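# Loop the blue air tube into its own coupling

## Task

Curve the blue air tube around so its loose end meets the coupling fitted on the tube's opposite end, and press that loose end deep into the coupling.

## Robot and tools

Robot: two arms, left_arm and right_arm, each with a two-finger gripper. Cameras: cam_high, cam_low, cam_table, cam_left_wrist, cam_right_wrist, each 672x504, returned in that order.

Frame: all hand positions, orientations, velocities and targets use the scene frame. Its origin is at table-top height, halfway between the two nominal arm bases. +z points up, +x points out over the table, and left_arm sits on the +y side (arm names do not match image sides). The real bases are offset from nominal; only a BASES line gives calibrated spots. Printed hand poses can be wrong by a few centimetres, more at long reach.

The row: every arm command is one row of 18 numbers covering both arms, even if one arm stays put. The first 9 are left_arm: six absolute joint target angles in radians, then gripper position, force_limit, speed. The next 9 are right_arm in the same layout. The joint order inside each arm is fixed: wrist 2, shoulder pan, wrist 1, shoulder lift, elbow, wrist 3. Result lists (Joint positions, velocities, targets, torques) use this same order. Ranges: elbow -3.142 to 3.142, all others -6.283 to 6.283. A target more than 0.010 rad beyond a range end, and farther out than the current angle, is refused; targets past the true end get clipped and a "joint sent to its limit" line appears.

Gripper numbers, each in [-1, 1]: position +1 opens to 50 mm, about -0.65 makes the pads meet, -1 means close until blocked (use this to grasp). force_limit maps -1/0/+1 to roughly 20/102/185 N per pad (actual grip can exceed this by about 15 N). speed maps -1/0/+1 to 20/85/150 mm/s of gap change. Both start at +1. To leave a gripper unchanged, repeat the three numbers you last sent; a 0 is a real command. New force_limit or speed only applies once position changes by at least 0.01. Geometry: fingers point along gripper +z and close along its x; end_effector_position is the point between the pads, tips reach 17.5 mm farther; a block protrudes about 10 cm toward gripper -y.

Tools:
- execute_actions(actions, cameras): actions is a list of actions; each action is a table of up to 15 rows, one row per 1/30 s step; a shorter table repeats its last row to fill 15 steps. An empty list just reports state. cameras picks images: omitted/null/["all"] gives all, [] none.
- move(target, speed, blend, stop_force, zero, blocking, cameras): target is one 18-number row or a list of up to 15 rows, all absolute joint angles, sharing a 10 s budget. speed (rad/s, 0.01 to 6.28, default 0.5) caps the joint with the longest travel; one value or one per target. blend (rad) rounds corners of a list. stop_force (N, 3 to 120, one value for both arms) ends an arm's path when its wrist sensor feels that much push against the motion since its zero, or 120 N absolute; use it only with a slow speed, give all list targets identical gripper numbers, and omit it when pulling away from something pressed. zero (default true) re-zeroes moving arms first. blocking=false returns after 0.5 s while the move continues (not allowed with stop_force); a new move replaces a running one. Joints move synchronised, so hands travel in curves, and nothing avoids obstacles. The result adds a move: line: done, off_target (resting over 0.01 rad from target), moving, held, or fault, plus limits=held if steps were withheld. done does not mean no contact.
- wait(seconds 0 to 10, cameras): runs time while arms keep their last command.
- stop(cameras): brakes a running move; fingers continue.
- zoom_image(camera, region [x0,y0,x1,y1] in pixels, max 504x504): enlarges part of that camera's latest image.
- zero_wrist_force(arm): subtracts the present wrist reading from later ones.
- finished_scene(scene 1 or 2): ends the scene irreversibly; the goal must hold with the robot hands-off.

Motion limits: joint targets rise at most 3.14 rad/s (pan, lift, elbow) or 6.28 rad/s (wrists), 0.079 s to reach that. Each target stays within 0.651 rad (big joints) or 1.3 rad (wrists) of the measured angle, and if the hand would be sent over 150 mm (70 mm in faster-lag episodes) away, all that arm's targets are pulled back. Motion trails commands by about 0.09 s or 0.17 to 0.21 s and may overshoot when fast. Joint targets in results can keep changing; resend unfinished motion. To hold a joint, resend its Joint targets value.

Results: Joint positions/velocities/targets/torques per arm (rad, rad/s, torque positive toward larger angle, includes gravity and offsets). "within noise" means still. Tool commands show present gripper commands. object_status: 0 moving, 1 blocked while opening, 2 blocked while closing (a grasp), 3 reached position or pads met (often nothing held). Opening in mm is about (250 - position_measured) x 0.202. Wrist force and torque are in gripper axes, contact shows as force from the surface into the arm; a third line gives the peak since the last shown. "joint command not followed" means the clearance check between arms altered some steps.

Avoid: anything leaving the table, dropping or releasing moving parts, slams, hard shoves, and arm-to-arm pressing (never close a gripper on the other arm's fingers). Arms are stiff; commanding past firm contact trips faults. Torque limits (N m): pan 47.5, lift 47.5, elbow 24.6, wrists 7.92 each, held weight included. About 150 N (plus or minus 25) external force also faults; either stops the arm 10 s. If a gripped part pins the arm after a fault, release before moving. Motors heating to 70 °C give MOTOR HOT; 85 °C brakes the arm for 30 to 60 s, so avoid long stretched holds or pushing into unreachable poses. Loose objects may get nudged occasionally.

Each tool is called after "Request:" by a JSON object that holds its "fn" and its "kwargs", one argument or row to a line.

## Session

Request:
{"fn": "execute_actions", "kwargs": {
  "actions": []
}}

Scene clock: 0.00 s.
left_arm: end_effector_position=(+0.4390, +0.2086, +0.3422) position_measured=3 object_status=3 end_effector_quat_wxyz=(+0.141, +0.729, -0.426, +0.517) | right_arm: end_effector_position=(+0.1161, +0.1241, +0.2220) position_measured=3 object_status=3 end_effector_quat_wxyz=(+0.104, +0.401, +0.860, +0.297)
Joint names: [wrist 2, shoulder pan, wrist 1, shoulder lift, elbow, wrist 3]
Joint positions: left_arm=[-2.076 -0.273 -2.729 -1.506 1.601 2.098] | right_arm=[0.933 5.458 -1.761 -1.105 -1.798 1.59]
Joint velocities: within noise
Joint torques (N m): no reading
Motor temperatures (°C): left_arm=[52 38 46 47 37 47] | right_arm=[38 36 43 44 40 46]
Wrist force (N): no reading
Wrist torque (N m): no reading
Wrist force, peak (N): no reading
Joint targets: left_arm=[-2.076 -0.273 -2.729 -1.506 1.601 2.098] | right_arm=[0.933 5.458 -1.761 -1.105 -1.798 1.590]
Tool commands: left_gripper/position=+1.0 left_gripper/force_limit=+1.0 left_gripper/speed=+1.0 right_gripper/position=+1.0 right_gripper/force_limit=+1.0 right_gripper/speed=+1.0

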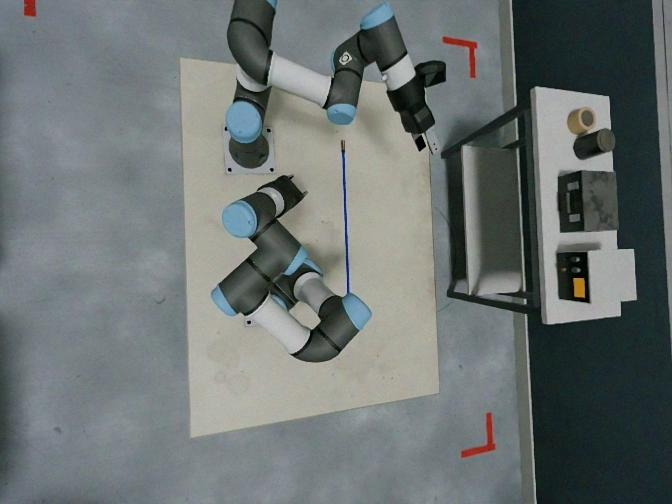

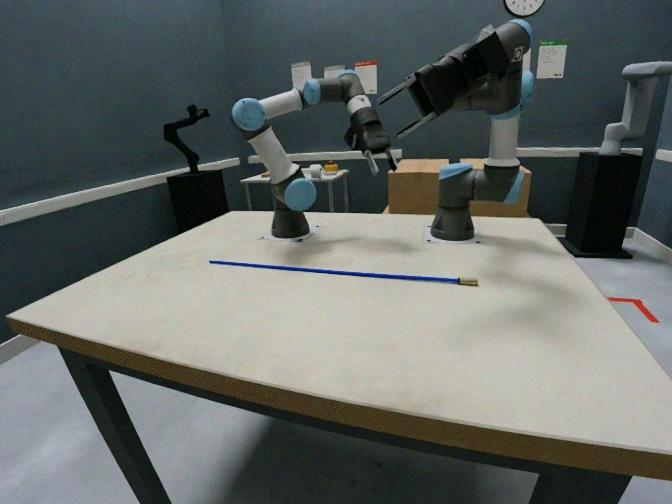

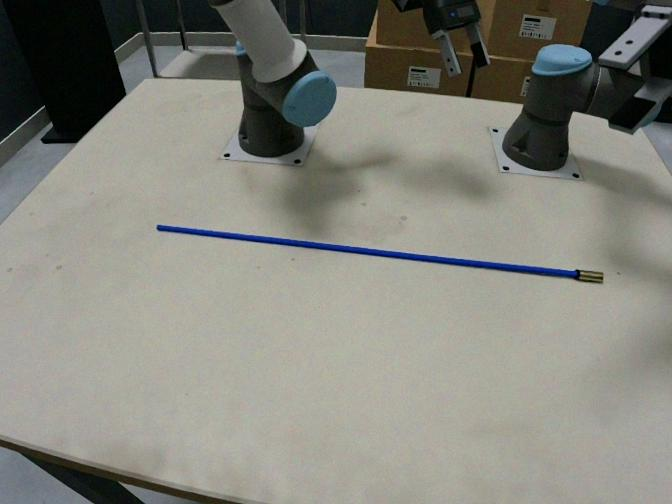

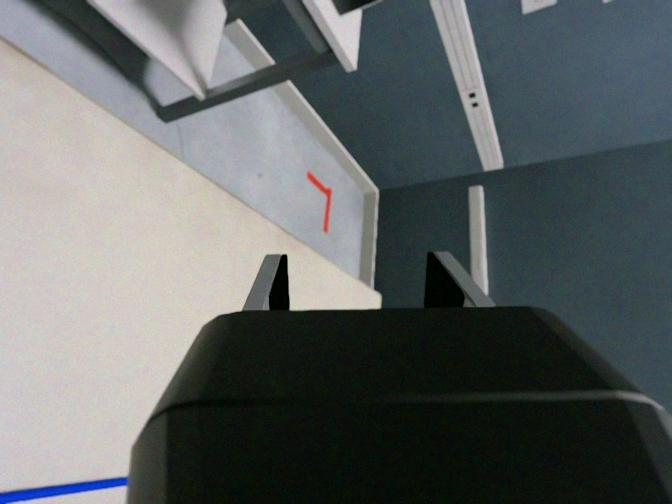

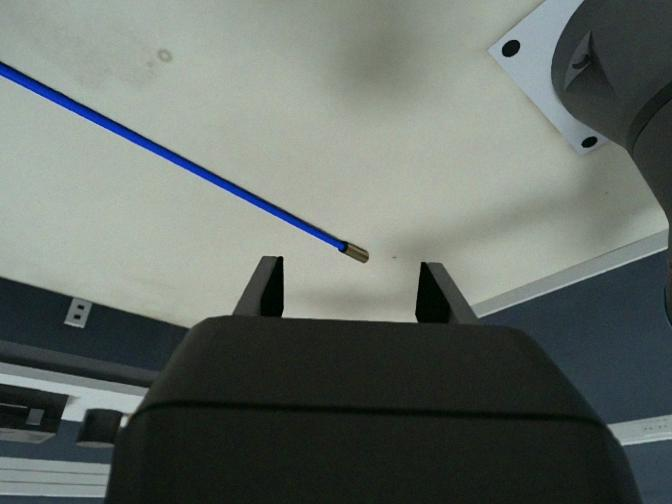

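Request:
{"fn": "move", "kwargs": {
  "target": [
    [-1.8,-0.4,-2.3,-1.5,1.6,0.5,1,1,1,0,5.6,-1.6,-1.5,-0.2,1.5,1,1,1],
    [-1.3,-0.65,-1.6,-1.45,1.6,-1.7,1,1,1,-1.7,5.8,-1.9,-1.9,1.9,1.3,1,1,1],
    [-1.1155,-0.7409,-1.5203,-1.3164,1.6884,-2.367,1,1,1,-1.7684,5.9587,-2.0495,-1.7021,2.111,1.2287,1,1,1]
  ],
  "speed": 1.0,
  "blend": 0.2
}}

Request:
{"fn": "zoom_image", "kwargs": {
  "camera": "cam_table",
  "region": [480, 180, 660, 315]
}}

Request:
{"fn": "zoom_image", "kwargs": {
  "camera": "cam_table",
  "region": [120, 150, 280, 270]
}}

Scene clock: 8.43 s.
left_arm: end_effector_position=(+0.3303, +0.3324, +0.0690) position_measured=3 object_status=3 end_effector_quat_wxyz=(+0.000, +0.001, +0.954, +0.301) end_effector_velocity=(+0.000, +0.000, +0.000) end_effector_angular_velocity=(+0.000, -0.001, +0.005) | right_arm: end_effector_position=(+0.3145, -0.2181, +0.0684) position_measured=3 object_status=3 end_effector_quat_wxyz=(+0.105, +0.995, -0.001, +0.000)
Joint names: [wrist 2, shoulder pan, wrist 1, shoulder lift, elbow, wrist 3]
Joint positions: left_arm=[-1.116 -0.741 -1.52 -1.316 1.688 -2.367] | right_arm=[-1.768 5.959 -2.049 -1.702 2.111 1.229]
Joint velocities: left_arm=[-0.001 0 0.001 0.001 0 -0.005] | right_arm=[within noise]
Joint torques (N m): left_arm=[0.77 2.18 -2.43 -14.15 -9.71 -0.88] | right_arm=[0.62 -0.43 -1.92 -8.79 -11.07 0.96]
Motor temperatures (°C): left_arm=[52 38 46 47 37 47] | right_arm=[38 36 43 44 40 46]
Wrist force (N): left_arm=[-0.7 1.6 1.5] | right_arm=[0.9 -0.6 -0.8]
Wrist torque (N m): left_arm=[-0.18 -0.38 -0.10] | right_arm=[-0.23 -0.11 -0.04]
Wrist force, peak (N): left_arm=[-2.0 2.0 1.7] | right_arm=[3.0 -1.7 -4.9]
Joint targets: left_arm=[-1.116 -0.741 -1.520 -1.316 1.688 -2.367] | right_arm=[-1.768 5.959 -2.050 -1.702 2.111 1.229]
move: done

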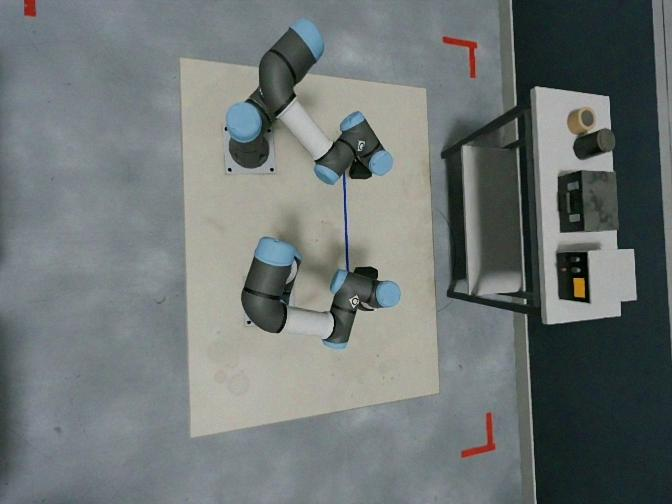

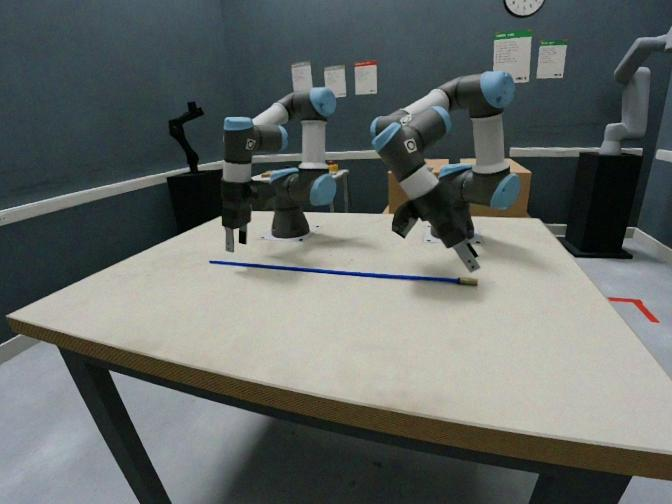

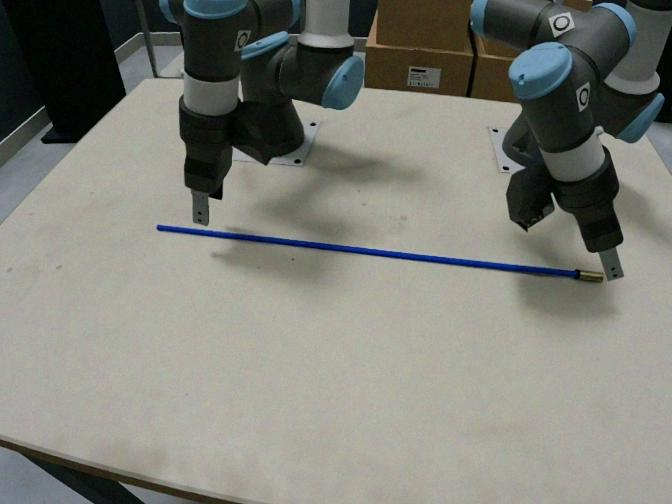

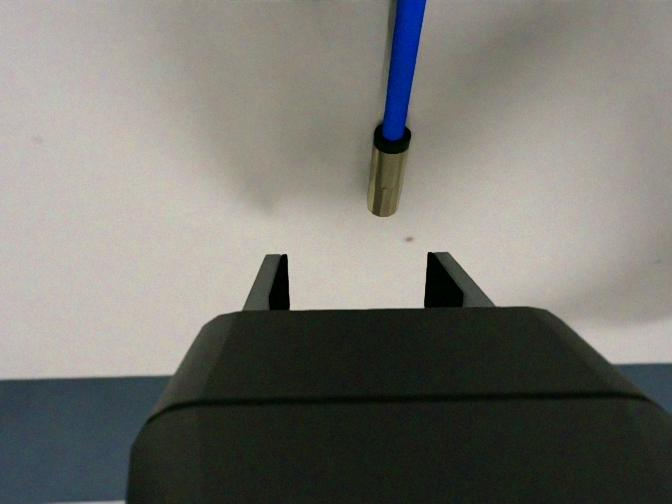

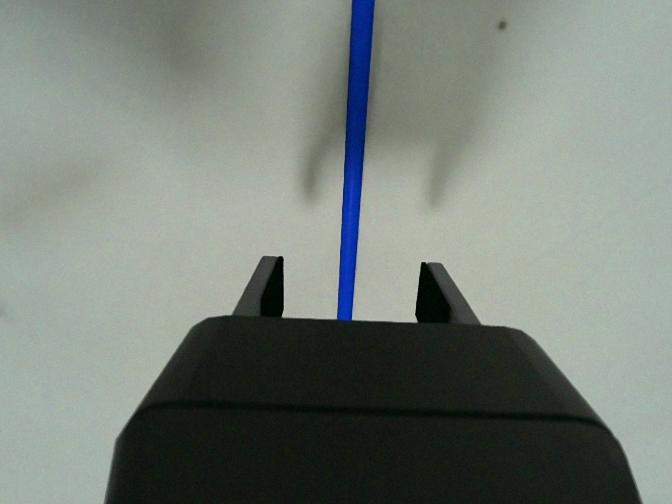

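Scaled by 2.800 from the camera's 672x504 image, which has a finer 960x720 frame.

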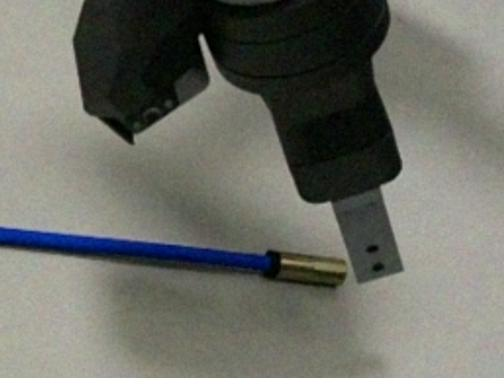

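Scaled by 3.150 from the camera's 672x504 image, which has a finer 960x720 frame.

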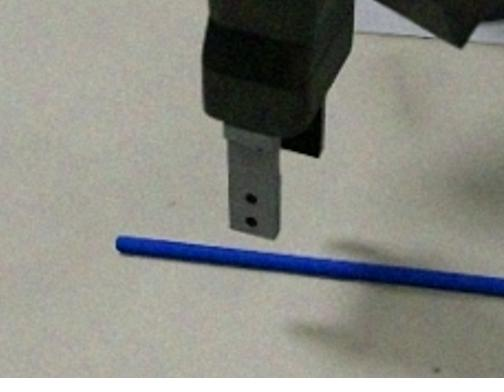

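Request:
{"fn": "move", "kwargs": {
  "target": [-1.1191,-0.7898,-1.673,-1.3215,1.8501,-2.3761,1,1,1,-1.767,5.9041,-2.2235,-1.6343,2.2133,1.209,1,1,1]
}}

Request:
{"fn": "zoom_image", "kwargs": {
  "camera": "cam_table",
  "region": [480, 180, 660, 315]
}}

Request:
{"fn": "zoom_image", "kwargs": {
  "camera": "cam_table",
  "region": [120, 150, 280, 270]
}}

Scene clock: 12.87 s.
left_arm: end_effector_position=(+0.3184, +0.3265, +0.0390) position_measured=3 object_status=3 end_effector_quat_wxyz=(+0.006, +0.020, +0.954, +0.301) | right_arm: end_effector_position=(+0.3138, -0.2330, +0.0384) position_measured=3 object_status=3 end_effector_quat_wxyz=(+0.104, +0.994, -0.019, -0.002)
Joint names: [wrist 2, shoulder pan, wrist 1, shoulder lift, elbow, wrist 3]
Joint positions: left_arm=[-1.119 -0.79 -1.673 -1.322 1.85 -2.376] | right_arm=[-1.767 5.904 -2.223 -1.634 2.213 1.209]
Joint velocities: within noise
Joint torques (N m): left_arm=[0.9 1.27 -1.27 -11.15 -6.88 0.82] | right_arm=[0.15 0.18 -2.72 -9.77 -10.1 0.96]
Motor temperatures (°C): left_arm=[52 38 46 47 37 47] | right_arm=[38 36 43 44 40 46]
Wrist force (N): left_arm=[-0.8 1.7 1.4] | right_arm=[1.0 -0.4 -0.8]
Wrist torque (N m): left_arm=[-0.17 -0.37 -0.12] | right_arm=[-0.20 -0.12 -0.04]
Wrist force, peak (N): left_arm=[-1.2 2.5 0.9] | right_arm=[1.1 -0.6 -1.9]
Joint targets: left_arm=[-1.119 -0.790 -1.673 -1.322 1.850 -2.376] | right_arm=[-1.767 5.904 -2.224 -1.634 2.213 1.209]
move: done

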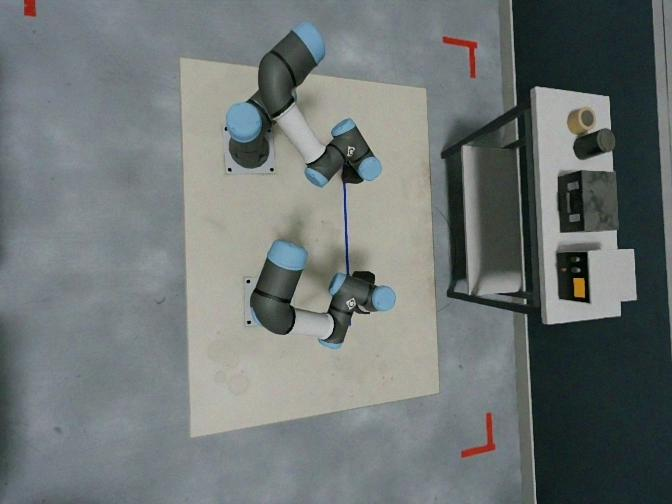

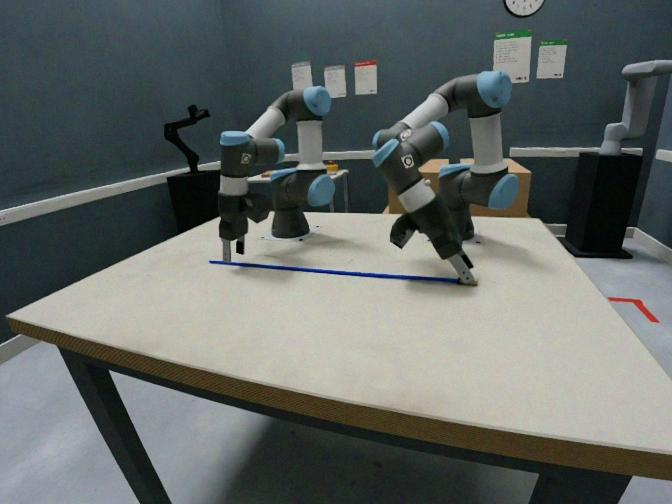

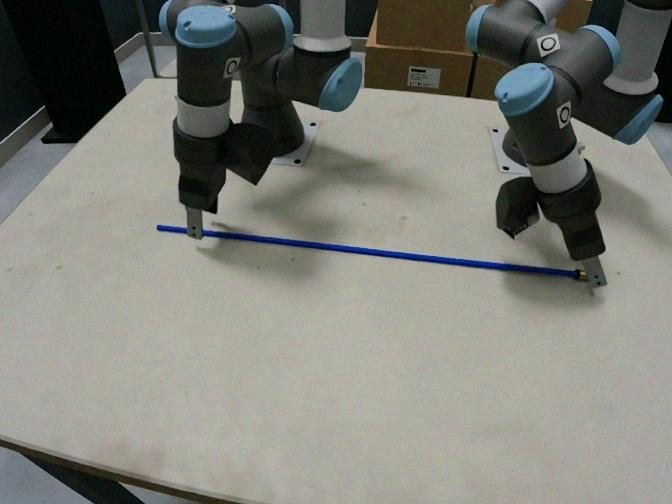

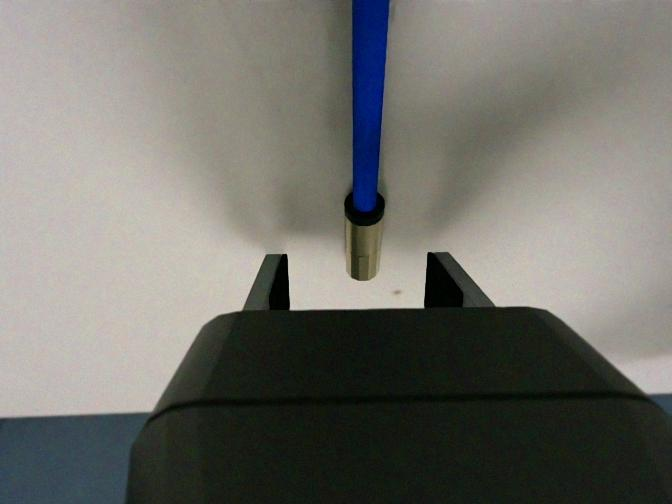

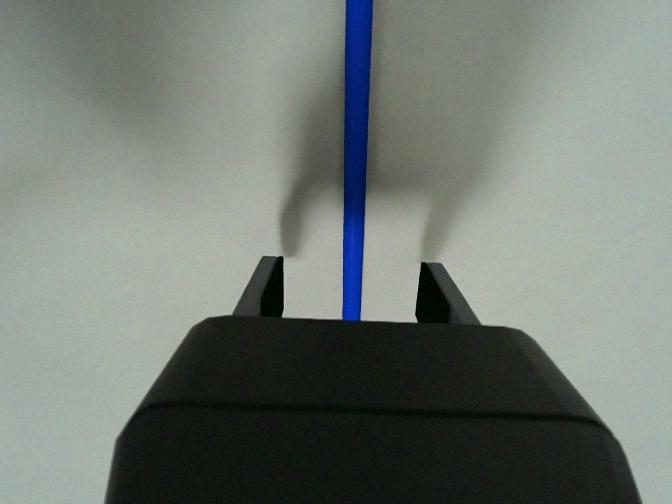

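Scaled by 2.800 from the camera's 672x504 image, which has a finer 960x720 frame.

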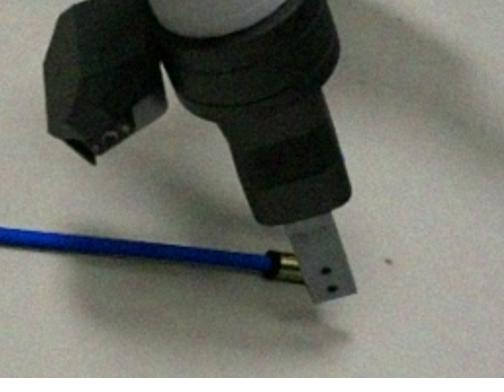

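Scaled by 3.150 from the camera's 672x504 image, which has a finer 960x720 frame.

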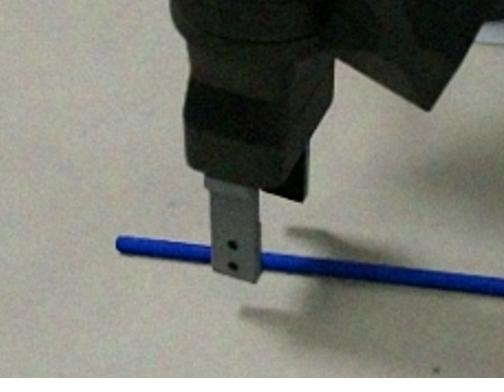

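Request:
{"fn": "move", "kwargs": {
  "target": [-1.1243,-0.8021,-1.7483,-1.2811,1.8904,-2.3887,1,1,1,-1.767,5.9041,-2.3342,-1.5768,2.2665,1.209,1,1,1],
  "speed": 0.1,
  "stop_force": 15
}}

Request:
{"fn": "zoom_image", "kwargs": {
  "camera": "cam_table",
  "region": [480, 180, 660, 315]
}}

Request:
{"fn": "zoom_image", "kwargs": {
  "camera": "cam_table",
  "region": [120, 150, 280, 270]
}}

Scene clock: 17.60 s.
left_arm: end_effector_position=(+0.3169, +0.3225, +0.0214) position_measured=3 object_status=3 end_effector_quat_wxyz=(+0.006, +0.020, +0.954, +0.301) | right_arm: end_effector_position=(+0.3138, -0.2330, +0.0199) position_measured=3 object_status=3 end_effector_quat_wxyz=(+0.105, +0.994, -0.019, -0.002)
Joint names: [wrist 2, shoulder pan, wrist 1, shoulder lift, elbow, wrist 3]
Joint positions: left_arm=[-1.124 -0.802 -1.748 -1.281 1.89 -2.389] | right_arm=[-1.767 5.904 -2.334 -1.577 2.266 1.209]
Joint velocities: within noise
Joint torques (N m): left_arm=[0.85 2.49 0.05 -14.44 -8.83 0.86] | right_arm=[-1.09 -0.94 -2.38 -11.86 -10.63 0.64]
Motor temperatures (°C): left_arm=[52 38 46 47 37 47] | right_arm=[38 36 43 44 40 46]
Wrist force (N): left_arm=[-1.1 1.7 1.3] | right_arm=[1.1 -0.4 -0.8]
Wrist torque (N m): left_arm=[-0.16 -0.31 -0.12] | right_arm=[-0.19 -0.14 -0.04]
Wrist force, peak (N): left_arm=[-0.7 2.9 0.5] | right_arm=[1.1 -0.3 -1.2]
Joint targets: left_arm=[-1.124 -0.802 -1.748 -1.281 1.890 -2.389] | right_arm=[-1.767 5.904 -2.334 -1.577 2.267 1.209]
move: done

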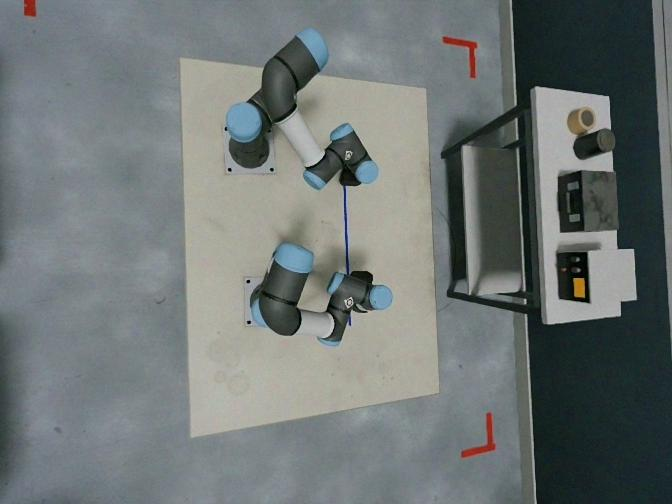

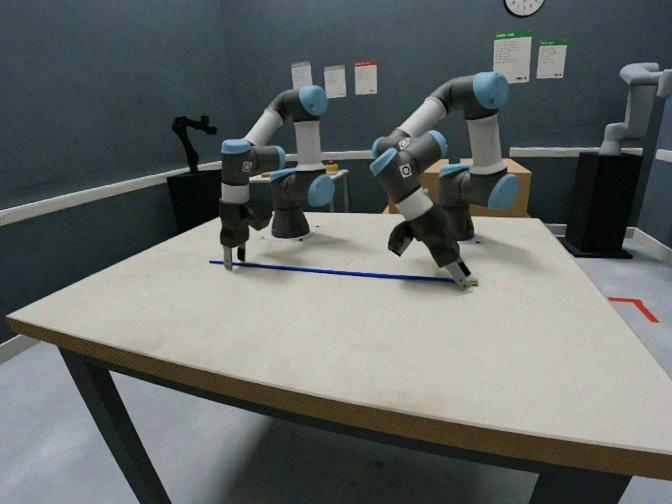

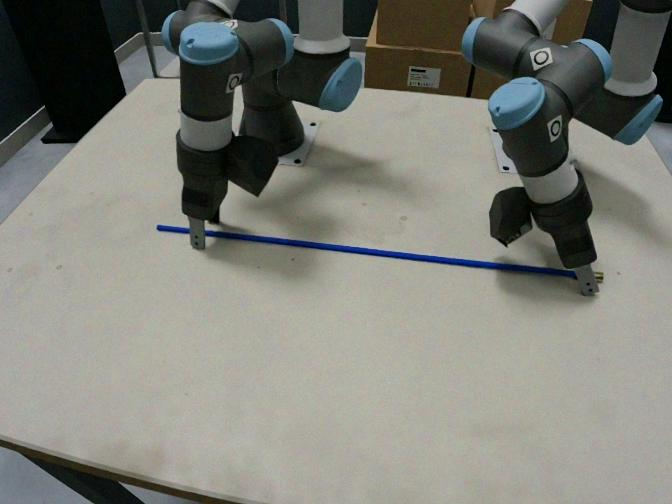

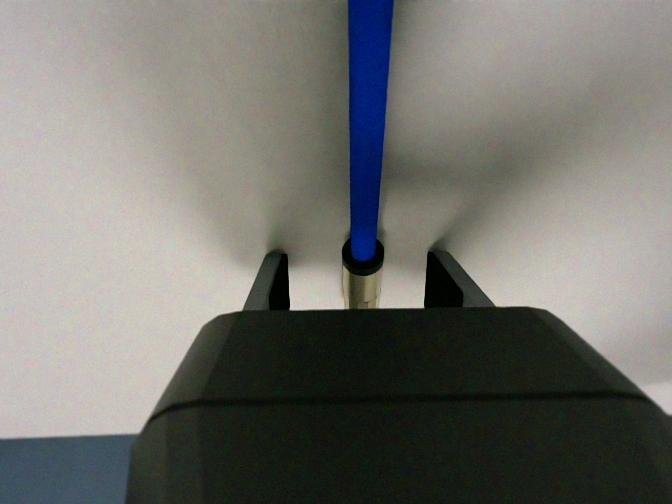

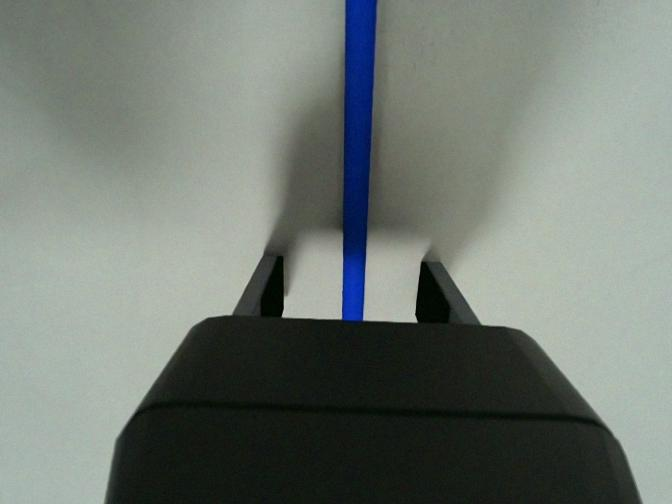

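Scaled by 2.800 from the camera's 672x504 image, which has a finer 960x720 frame.

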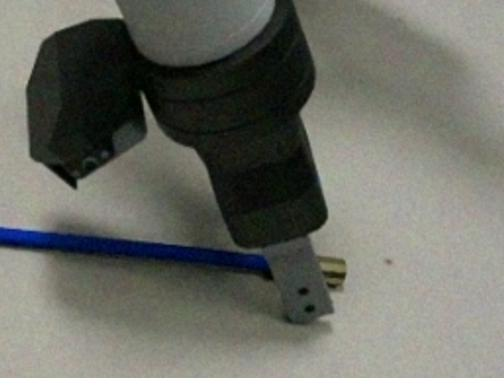

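Scaled by 3.150 from the camera's 672x504 image, which has a finer 960x720 frame.

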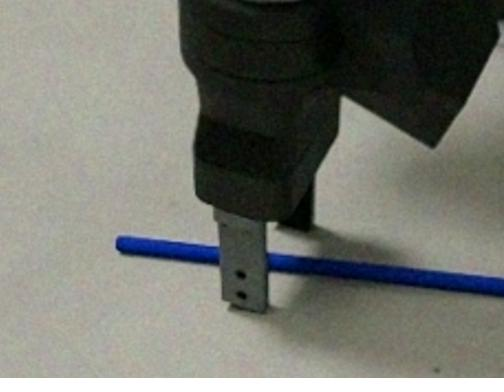

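Request:
{"fn": "move", "kwargs": {
  "target": [-1.1243,-0.8021,-1.7483,-1.2811,1.8904,-2.3887,-1,-0.4,-0.9,-1.767,5.9041,-2.3342,-1.5768,2.2665,1.209,-1,-0.4,-0.9]
}}

Request:
{"fn": "zoom_image", "kwargs": {
  "camera": "cam_table",
  "region": [480, 180, 660, 315]
}}

Request:
{"fn": "zoom_image", "kwargs": {
  "camera": "cam_table",
  "region": [120, 150, 280, 270]
}}

Scene clock: 19.97 s.
left_arm: end_effector_position=(+0.3169, +0.3225, +0.0214) position_measured=188 object_status=2 end_effector_quat_wxyz=(+0.006, +0.020, +0.954, +0.301) | right_arm: end_effector_position=(+0.3138, -0.2330, +0.0199) position_measured=217 object_status=2 end_effector_quat_wxyz=(+0.105, +0.994, -0.019, -0.002)
Joint names: [wrist 2, shoulder pan, wrist 1, shoulder lift, elbow, wrist 3]
Joint positions: left_arm=[-1.124 -0.802 -1.748 -1.281 1.89 -2.389] | right_arm=[-1.767 5.904 -2.334 -1.577 2.266 1.209]
Joint velocities: within noise
Joint torques (N m): left_arm=[0.87 2.29 -0.32 -14.61 -8.4 0.86] | right_arm=[-1.12 -0.83 -2.39 -11.71 -8.94 0.5]
Motor temperatures (°C): left_arm=[52 38 46 47 37 47] | right_arm=[38 36 43 44 40 46]
Wrist force (N): left_arm=[-0.9 1.6 1.2] | right_arm=[0.7 -0.4 -2.6]
Wrist torque (N m): left_arm=[-0.19 -0.34 -0.12] | right_arm=[-0.21 -0.15 -0.04]
Wrist force, peak (N): left_arm=[-1.2 1.7 1.5] | right_arm=[0.8 -0.3 -2.9]
Joint targets: left_arm=[-1.124 -0.802 -1.748 -1.281 1.890 -2.389] | right_arm=[-1.767 5.904 -2.334 -1.577 2.267 1.209]
move: done

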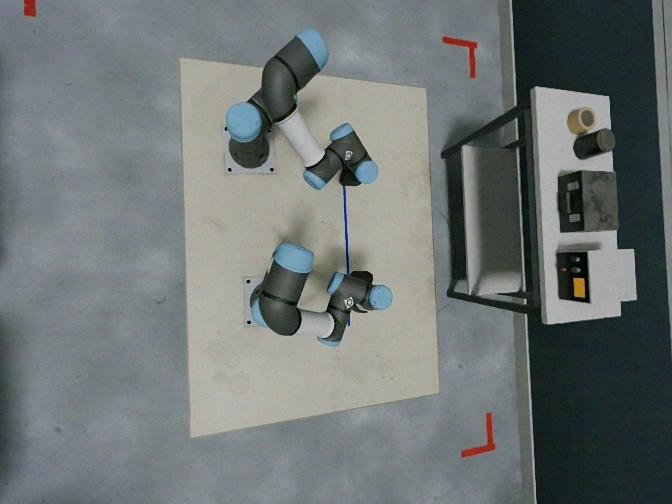

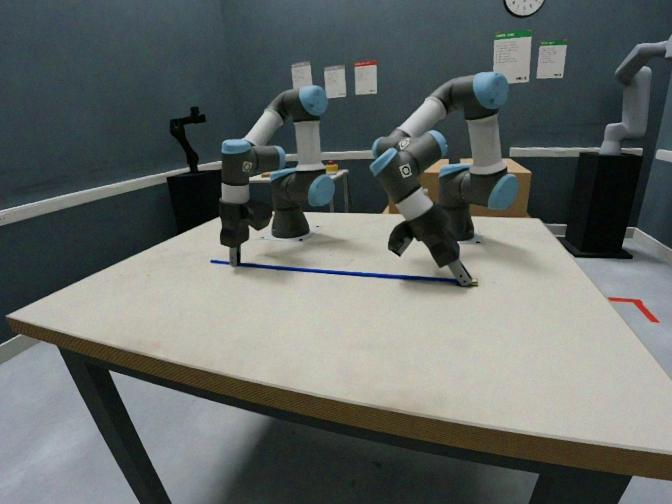

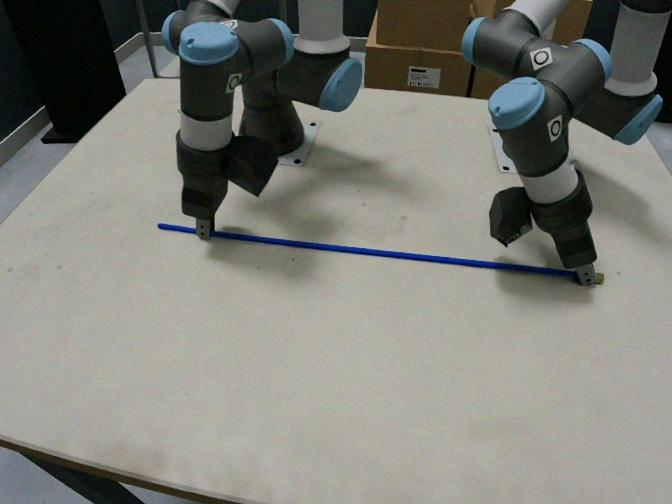

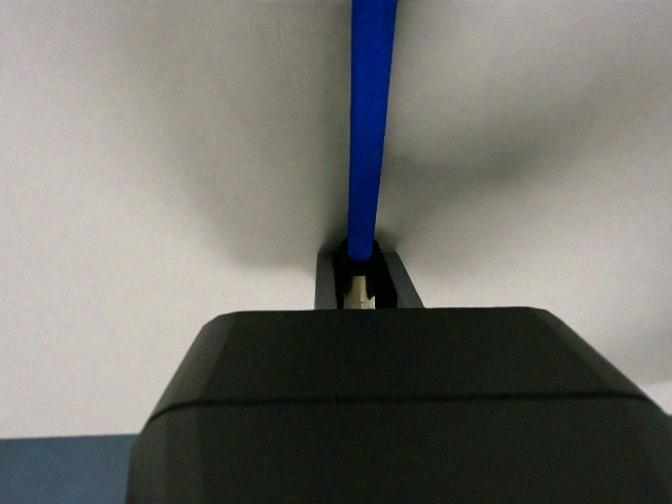

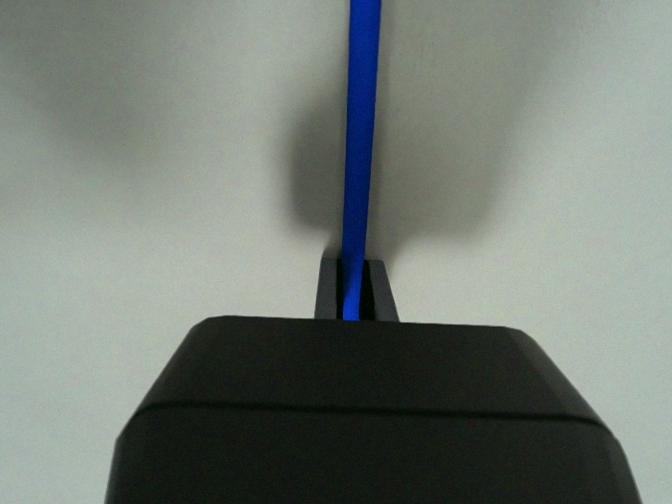

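Scaled by 2.800 from the camera's 672x504 image, which has a finer 960x720 frame.

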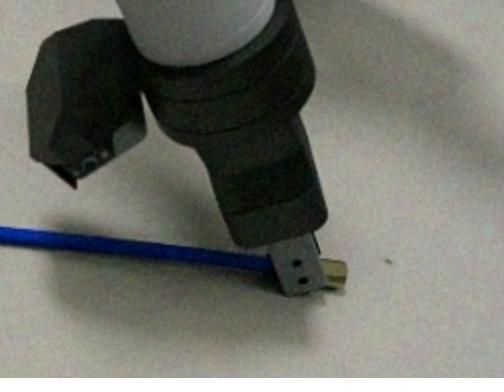

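Scaled by 3.150 from the camera's 672x504 image, which has a finer 960x720 frame.

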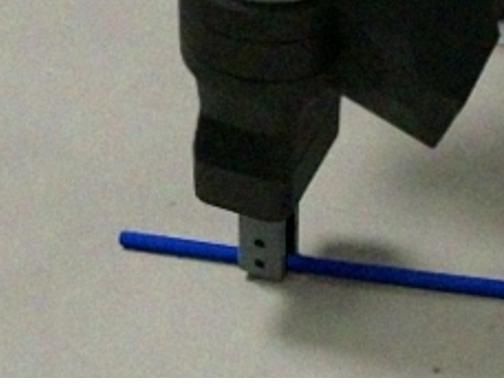

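Request:
{"fn": "move", "kwargs": {
  "target": [
    [-1.1243,-0.8021,-1.2912,-1.4321,1.5843,-2.3887,-1,-0.4,-0.9,-1.767,5.9041,-1.7876,-1.7691,1.9122,1.209,-1,-0.4,-0.9],
    [-1.0044,-0.7823,-2.2473,-1.4667,1.9008,-1.139,-1,-0.4,-0.9,-1.6915,5.8114,-1.7716,-2.131,2.1602,0.607,-1,-0.4,-0.9],
    [-1.3108,-0.7702,-2.703,-1.5851,2.1581,-0.39,-1,-0.4,-0.9,-1.5724,6.0395,-1.8917,-2.0085,2.12,0.0075,-1,-0.4,-0.9]
  ],
  "speed": 0.45
}}

Request:
{"fn": "move", "kwargs": {
  "target": [
    [-1.7405,-0.7395,-2.722,-1.3831,1.9447,0.2473,-1,-0.4,-0.9,-1.4291,6.1226,-1.8913,-1.8069,1.9728,-0.736,-1,-0.4,-0.9],
    [-2.128,-0.6161,-2.1365,-1.0727,1.3734,1.0967,-1,-0.4,-0.9,-1.3614,6.1017,-1.6989,-1.6343,1.7662,-1.5887,-1,-0.4,-0.9]
  ],
  "speed": 0.4
}}

Request:
{"fn": "zoom_image", "kwargs": {
  "camera": "cam_table",
  "region": [270, 190, 430, 260]
}}

Request:
{"fn": "zoom_image", "kwargs": {
  "camera": "cam_low",
  "region": [260, 215, 350, 265]
}}

Request:
{"fn": "zoom_image", "kwargs": {
  "camera": "cam_high",
  "region": [345, 200, 395, 255]
}}

Scene clock: 29.03 s.
left_arm: end_effector_position=(+0.3989, +0.2003, +0.1190) position_measured=188 object_status=2 end_effector_quat_wxyz=(+0.239, +0.757, +0.580, +0.183) | right_arm: end_effector_position=(+0.3060, -0.1427, +0.1204) position_measured=217 object_status=2 end_effector_quat_wxyz=(+0.083, +0.790, +0.604, +0.064)
Joint names: [wrist 2, shoulder pan, wrist 1, shoulder lift, elbow, wrist 3]
Joint positions: left_arm=[-1.311 -0.77 -2.703 -1.585 2.158 -0.39] | right_arm=[-1.572 6.039 -1.892 -2.008 2.12 0.008]
Joint velocities: within noise
Joint torques (N m): left_arm=[0.18 -0.77 -2.87 -7.76 -9.46 0.96] | right_arm=[-0.84 -0.06 -1.88 -7.91 -8.81 -0.56]
Motor temperatures (°C): left_arm=[52 38 46 47 37 47] | right_arm=[38 36 43 44 40 46]
Wrist force (N): left_arm=[-1.5 1.2 1.9] | right_arm=[1.0 -0.5 -0.8]
Wrist torque (N m): left_arm=[-0.21 -0.21 -0.20] | right_arm=[-0.20 -0.12 0.01]
Wrist force, peak (N): left_arm=[-0.5 2.3 2.6] | right_arm=[0.7 -0.4 -2.7]
Joint targets: left_arm=[-1.311 -0.770 -2.703 -1.585 2.158 -0.390] | right_arm=[-1.572 6.040 -1.892 -2.008 2.120 0.007]
move: done

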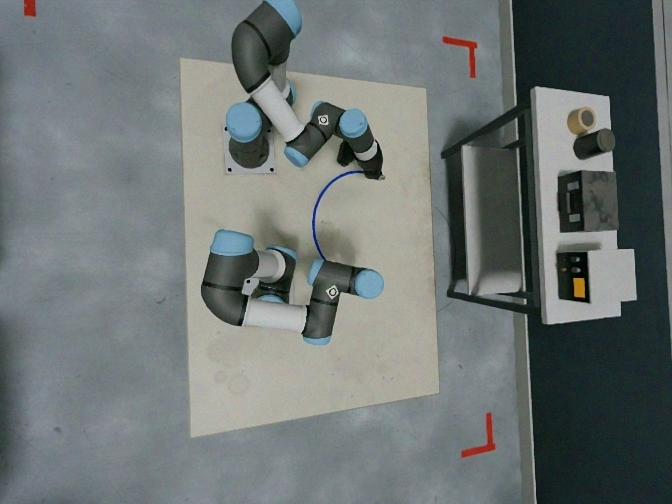

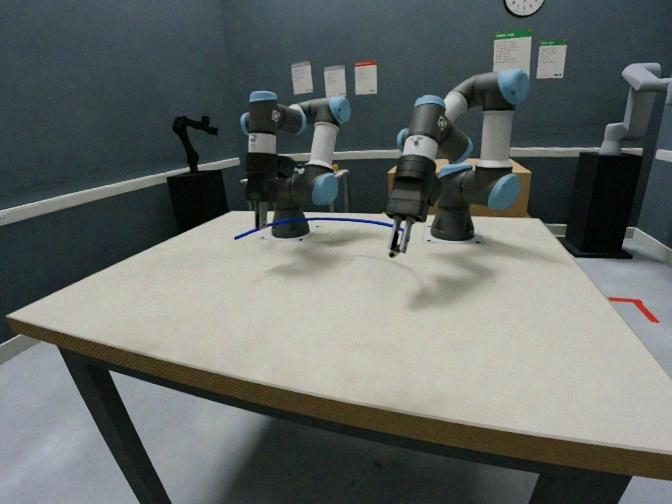

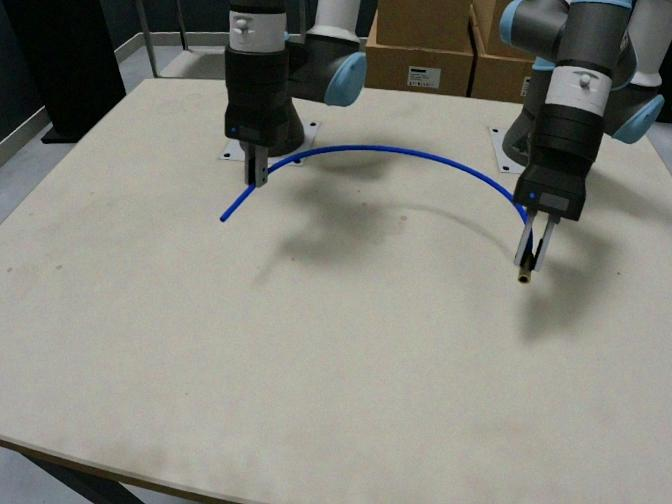

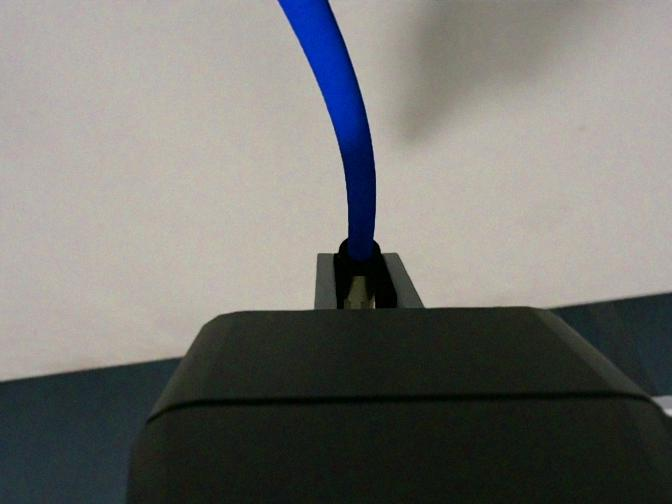

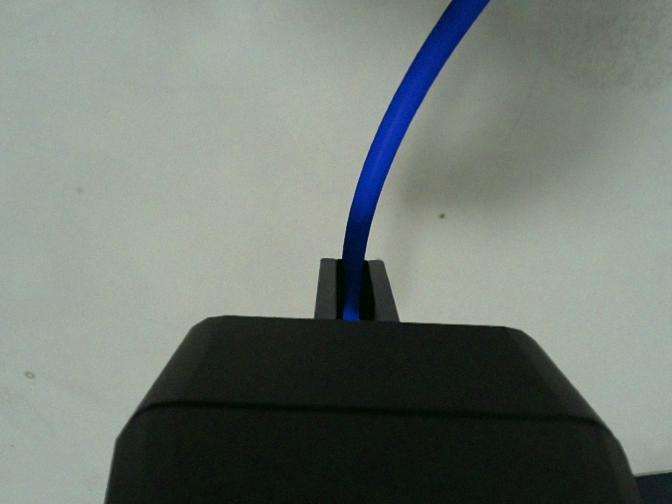

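Scene clock: 33.60 s.
left_arm: end_effector_position=(+0.3710, +0.0546, +0.1189) position_measured=188 object_status=2 end_effector_quat_wxyz=(+0.300, +0.950, -0.084, -0.026) | right_arm: end_effector_position=(+0.3469, -0.0813, +0.1204) position_measured=218 object_status=2 end_effector_quat_wxyz=(+0.009, +0.088, +0.991, +0.104)
Joint names: [wrist 2, shoulder pan, wrist 1, shoulder lift, elbow, wrist 3]
Joint positions: left_arm=[-2.128 -0.616 -2.137 -1.073 1.374 1.096] | right_arm=[-1.361 6.102 -1.699 -1.634 1.766 -1.588]
Joint velocities: within noise
Joint torques (N m): left_arm=[-1.03 -1.4 -2.46 -18.82 -11.24 0.87] | right_arm=[-0.77 1.35 -2.33 -12.68 -8.14 -0.6]
Motor temperatures (°C): left_arm=[52 38 46 47 37 47] | right_arm=[38 36 43 44 40 46]
Wrist force (N): left_arm=[-1.1 2.0 2.4] | right_arm=[1.0 0.2 -0.6]
Wrist torque (N m): left_arm=[-0.32 -0.26 -0.24] | right_arm=[-0.34 -0.14 0.08]
Wrist force, peak (N): left_arm=[-2.1 1.9 2.4] | right_arm=[1.5 -0.1 -1.0]
Joint targets: left_arm=[-2.128 -0.616 -2.136 -1.073 1.373 1.097] | right_arm=[-1.361 6.102 -1.699 -1.634 1.766 -1.589]
move: done

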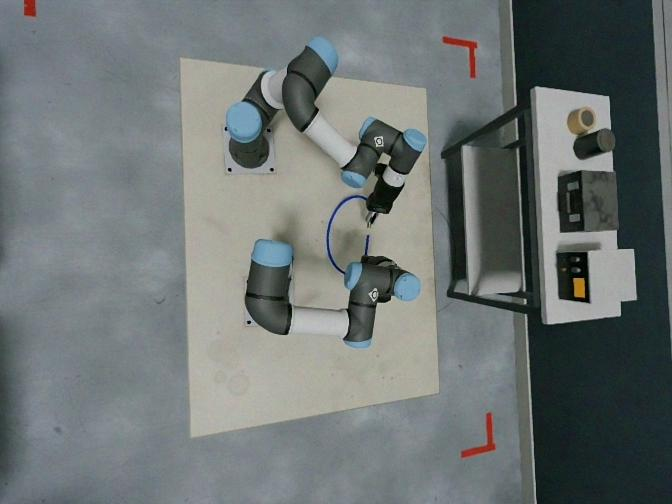

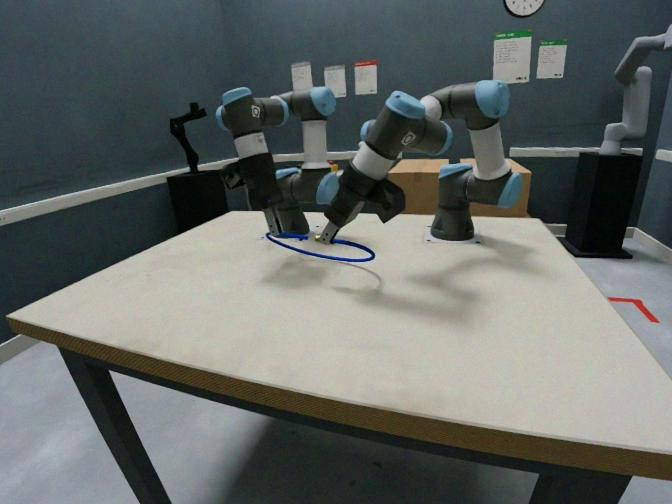

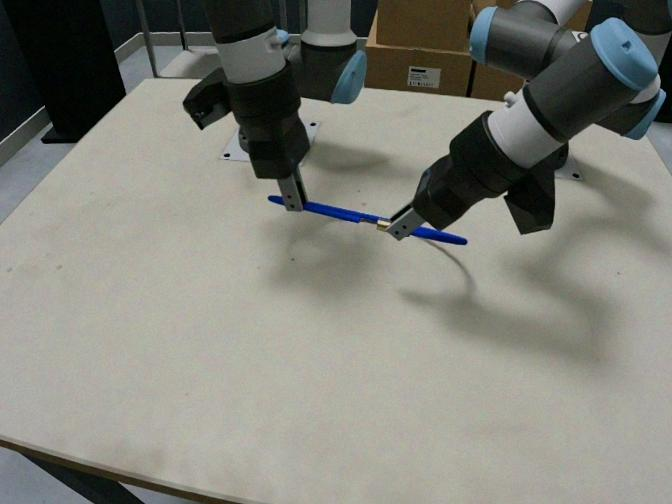

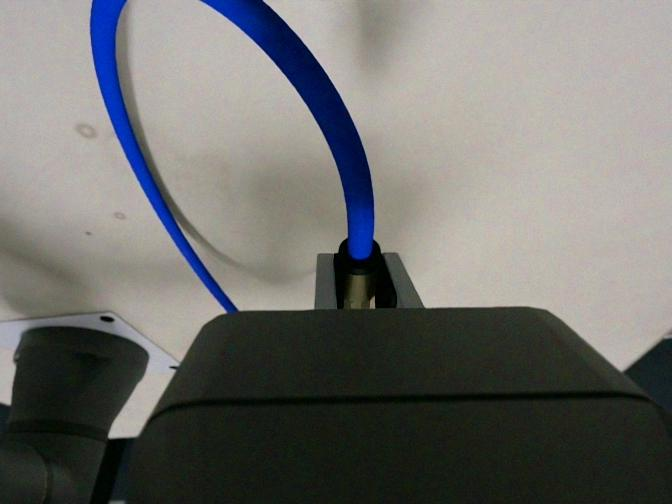

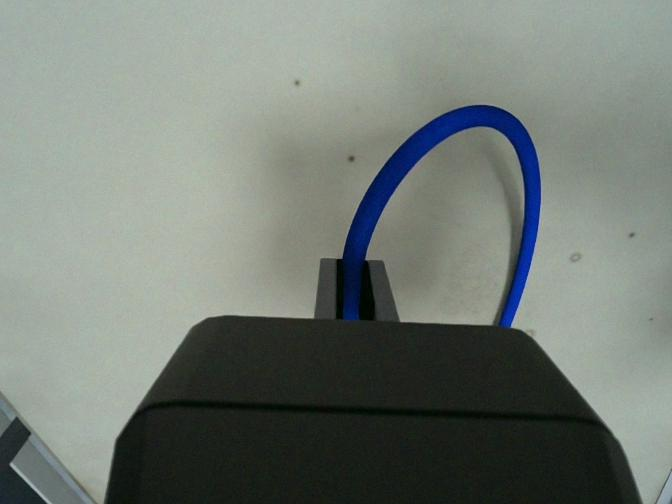

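Scaled by 3.150 from the camera's 672x504 image, which has a finer 960x720 frame.

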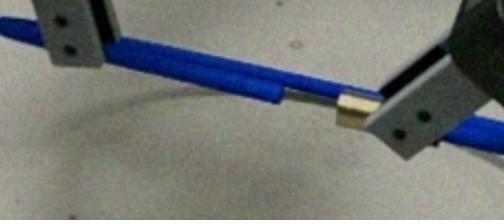

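Scaled by 5.600 from the camera's 672x504 image, which has a finer 960x720 frame.

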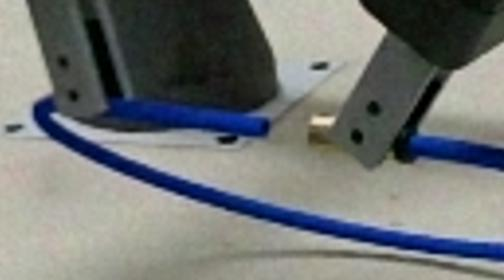

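Scaled by 9.164 from the camera's 672x504 image, which has a finer 960x720 frame.

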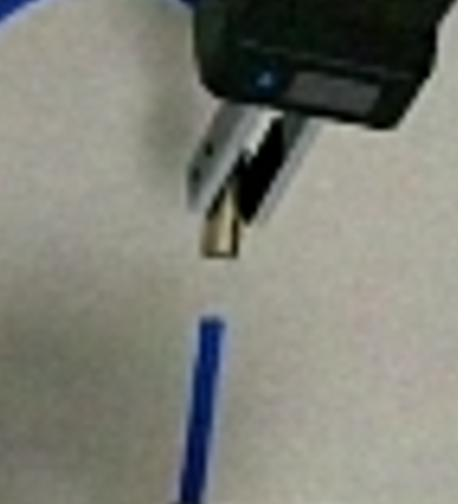

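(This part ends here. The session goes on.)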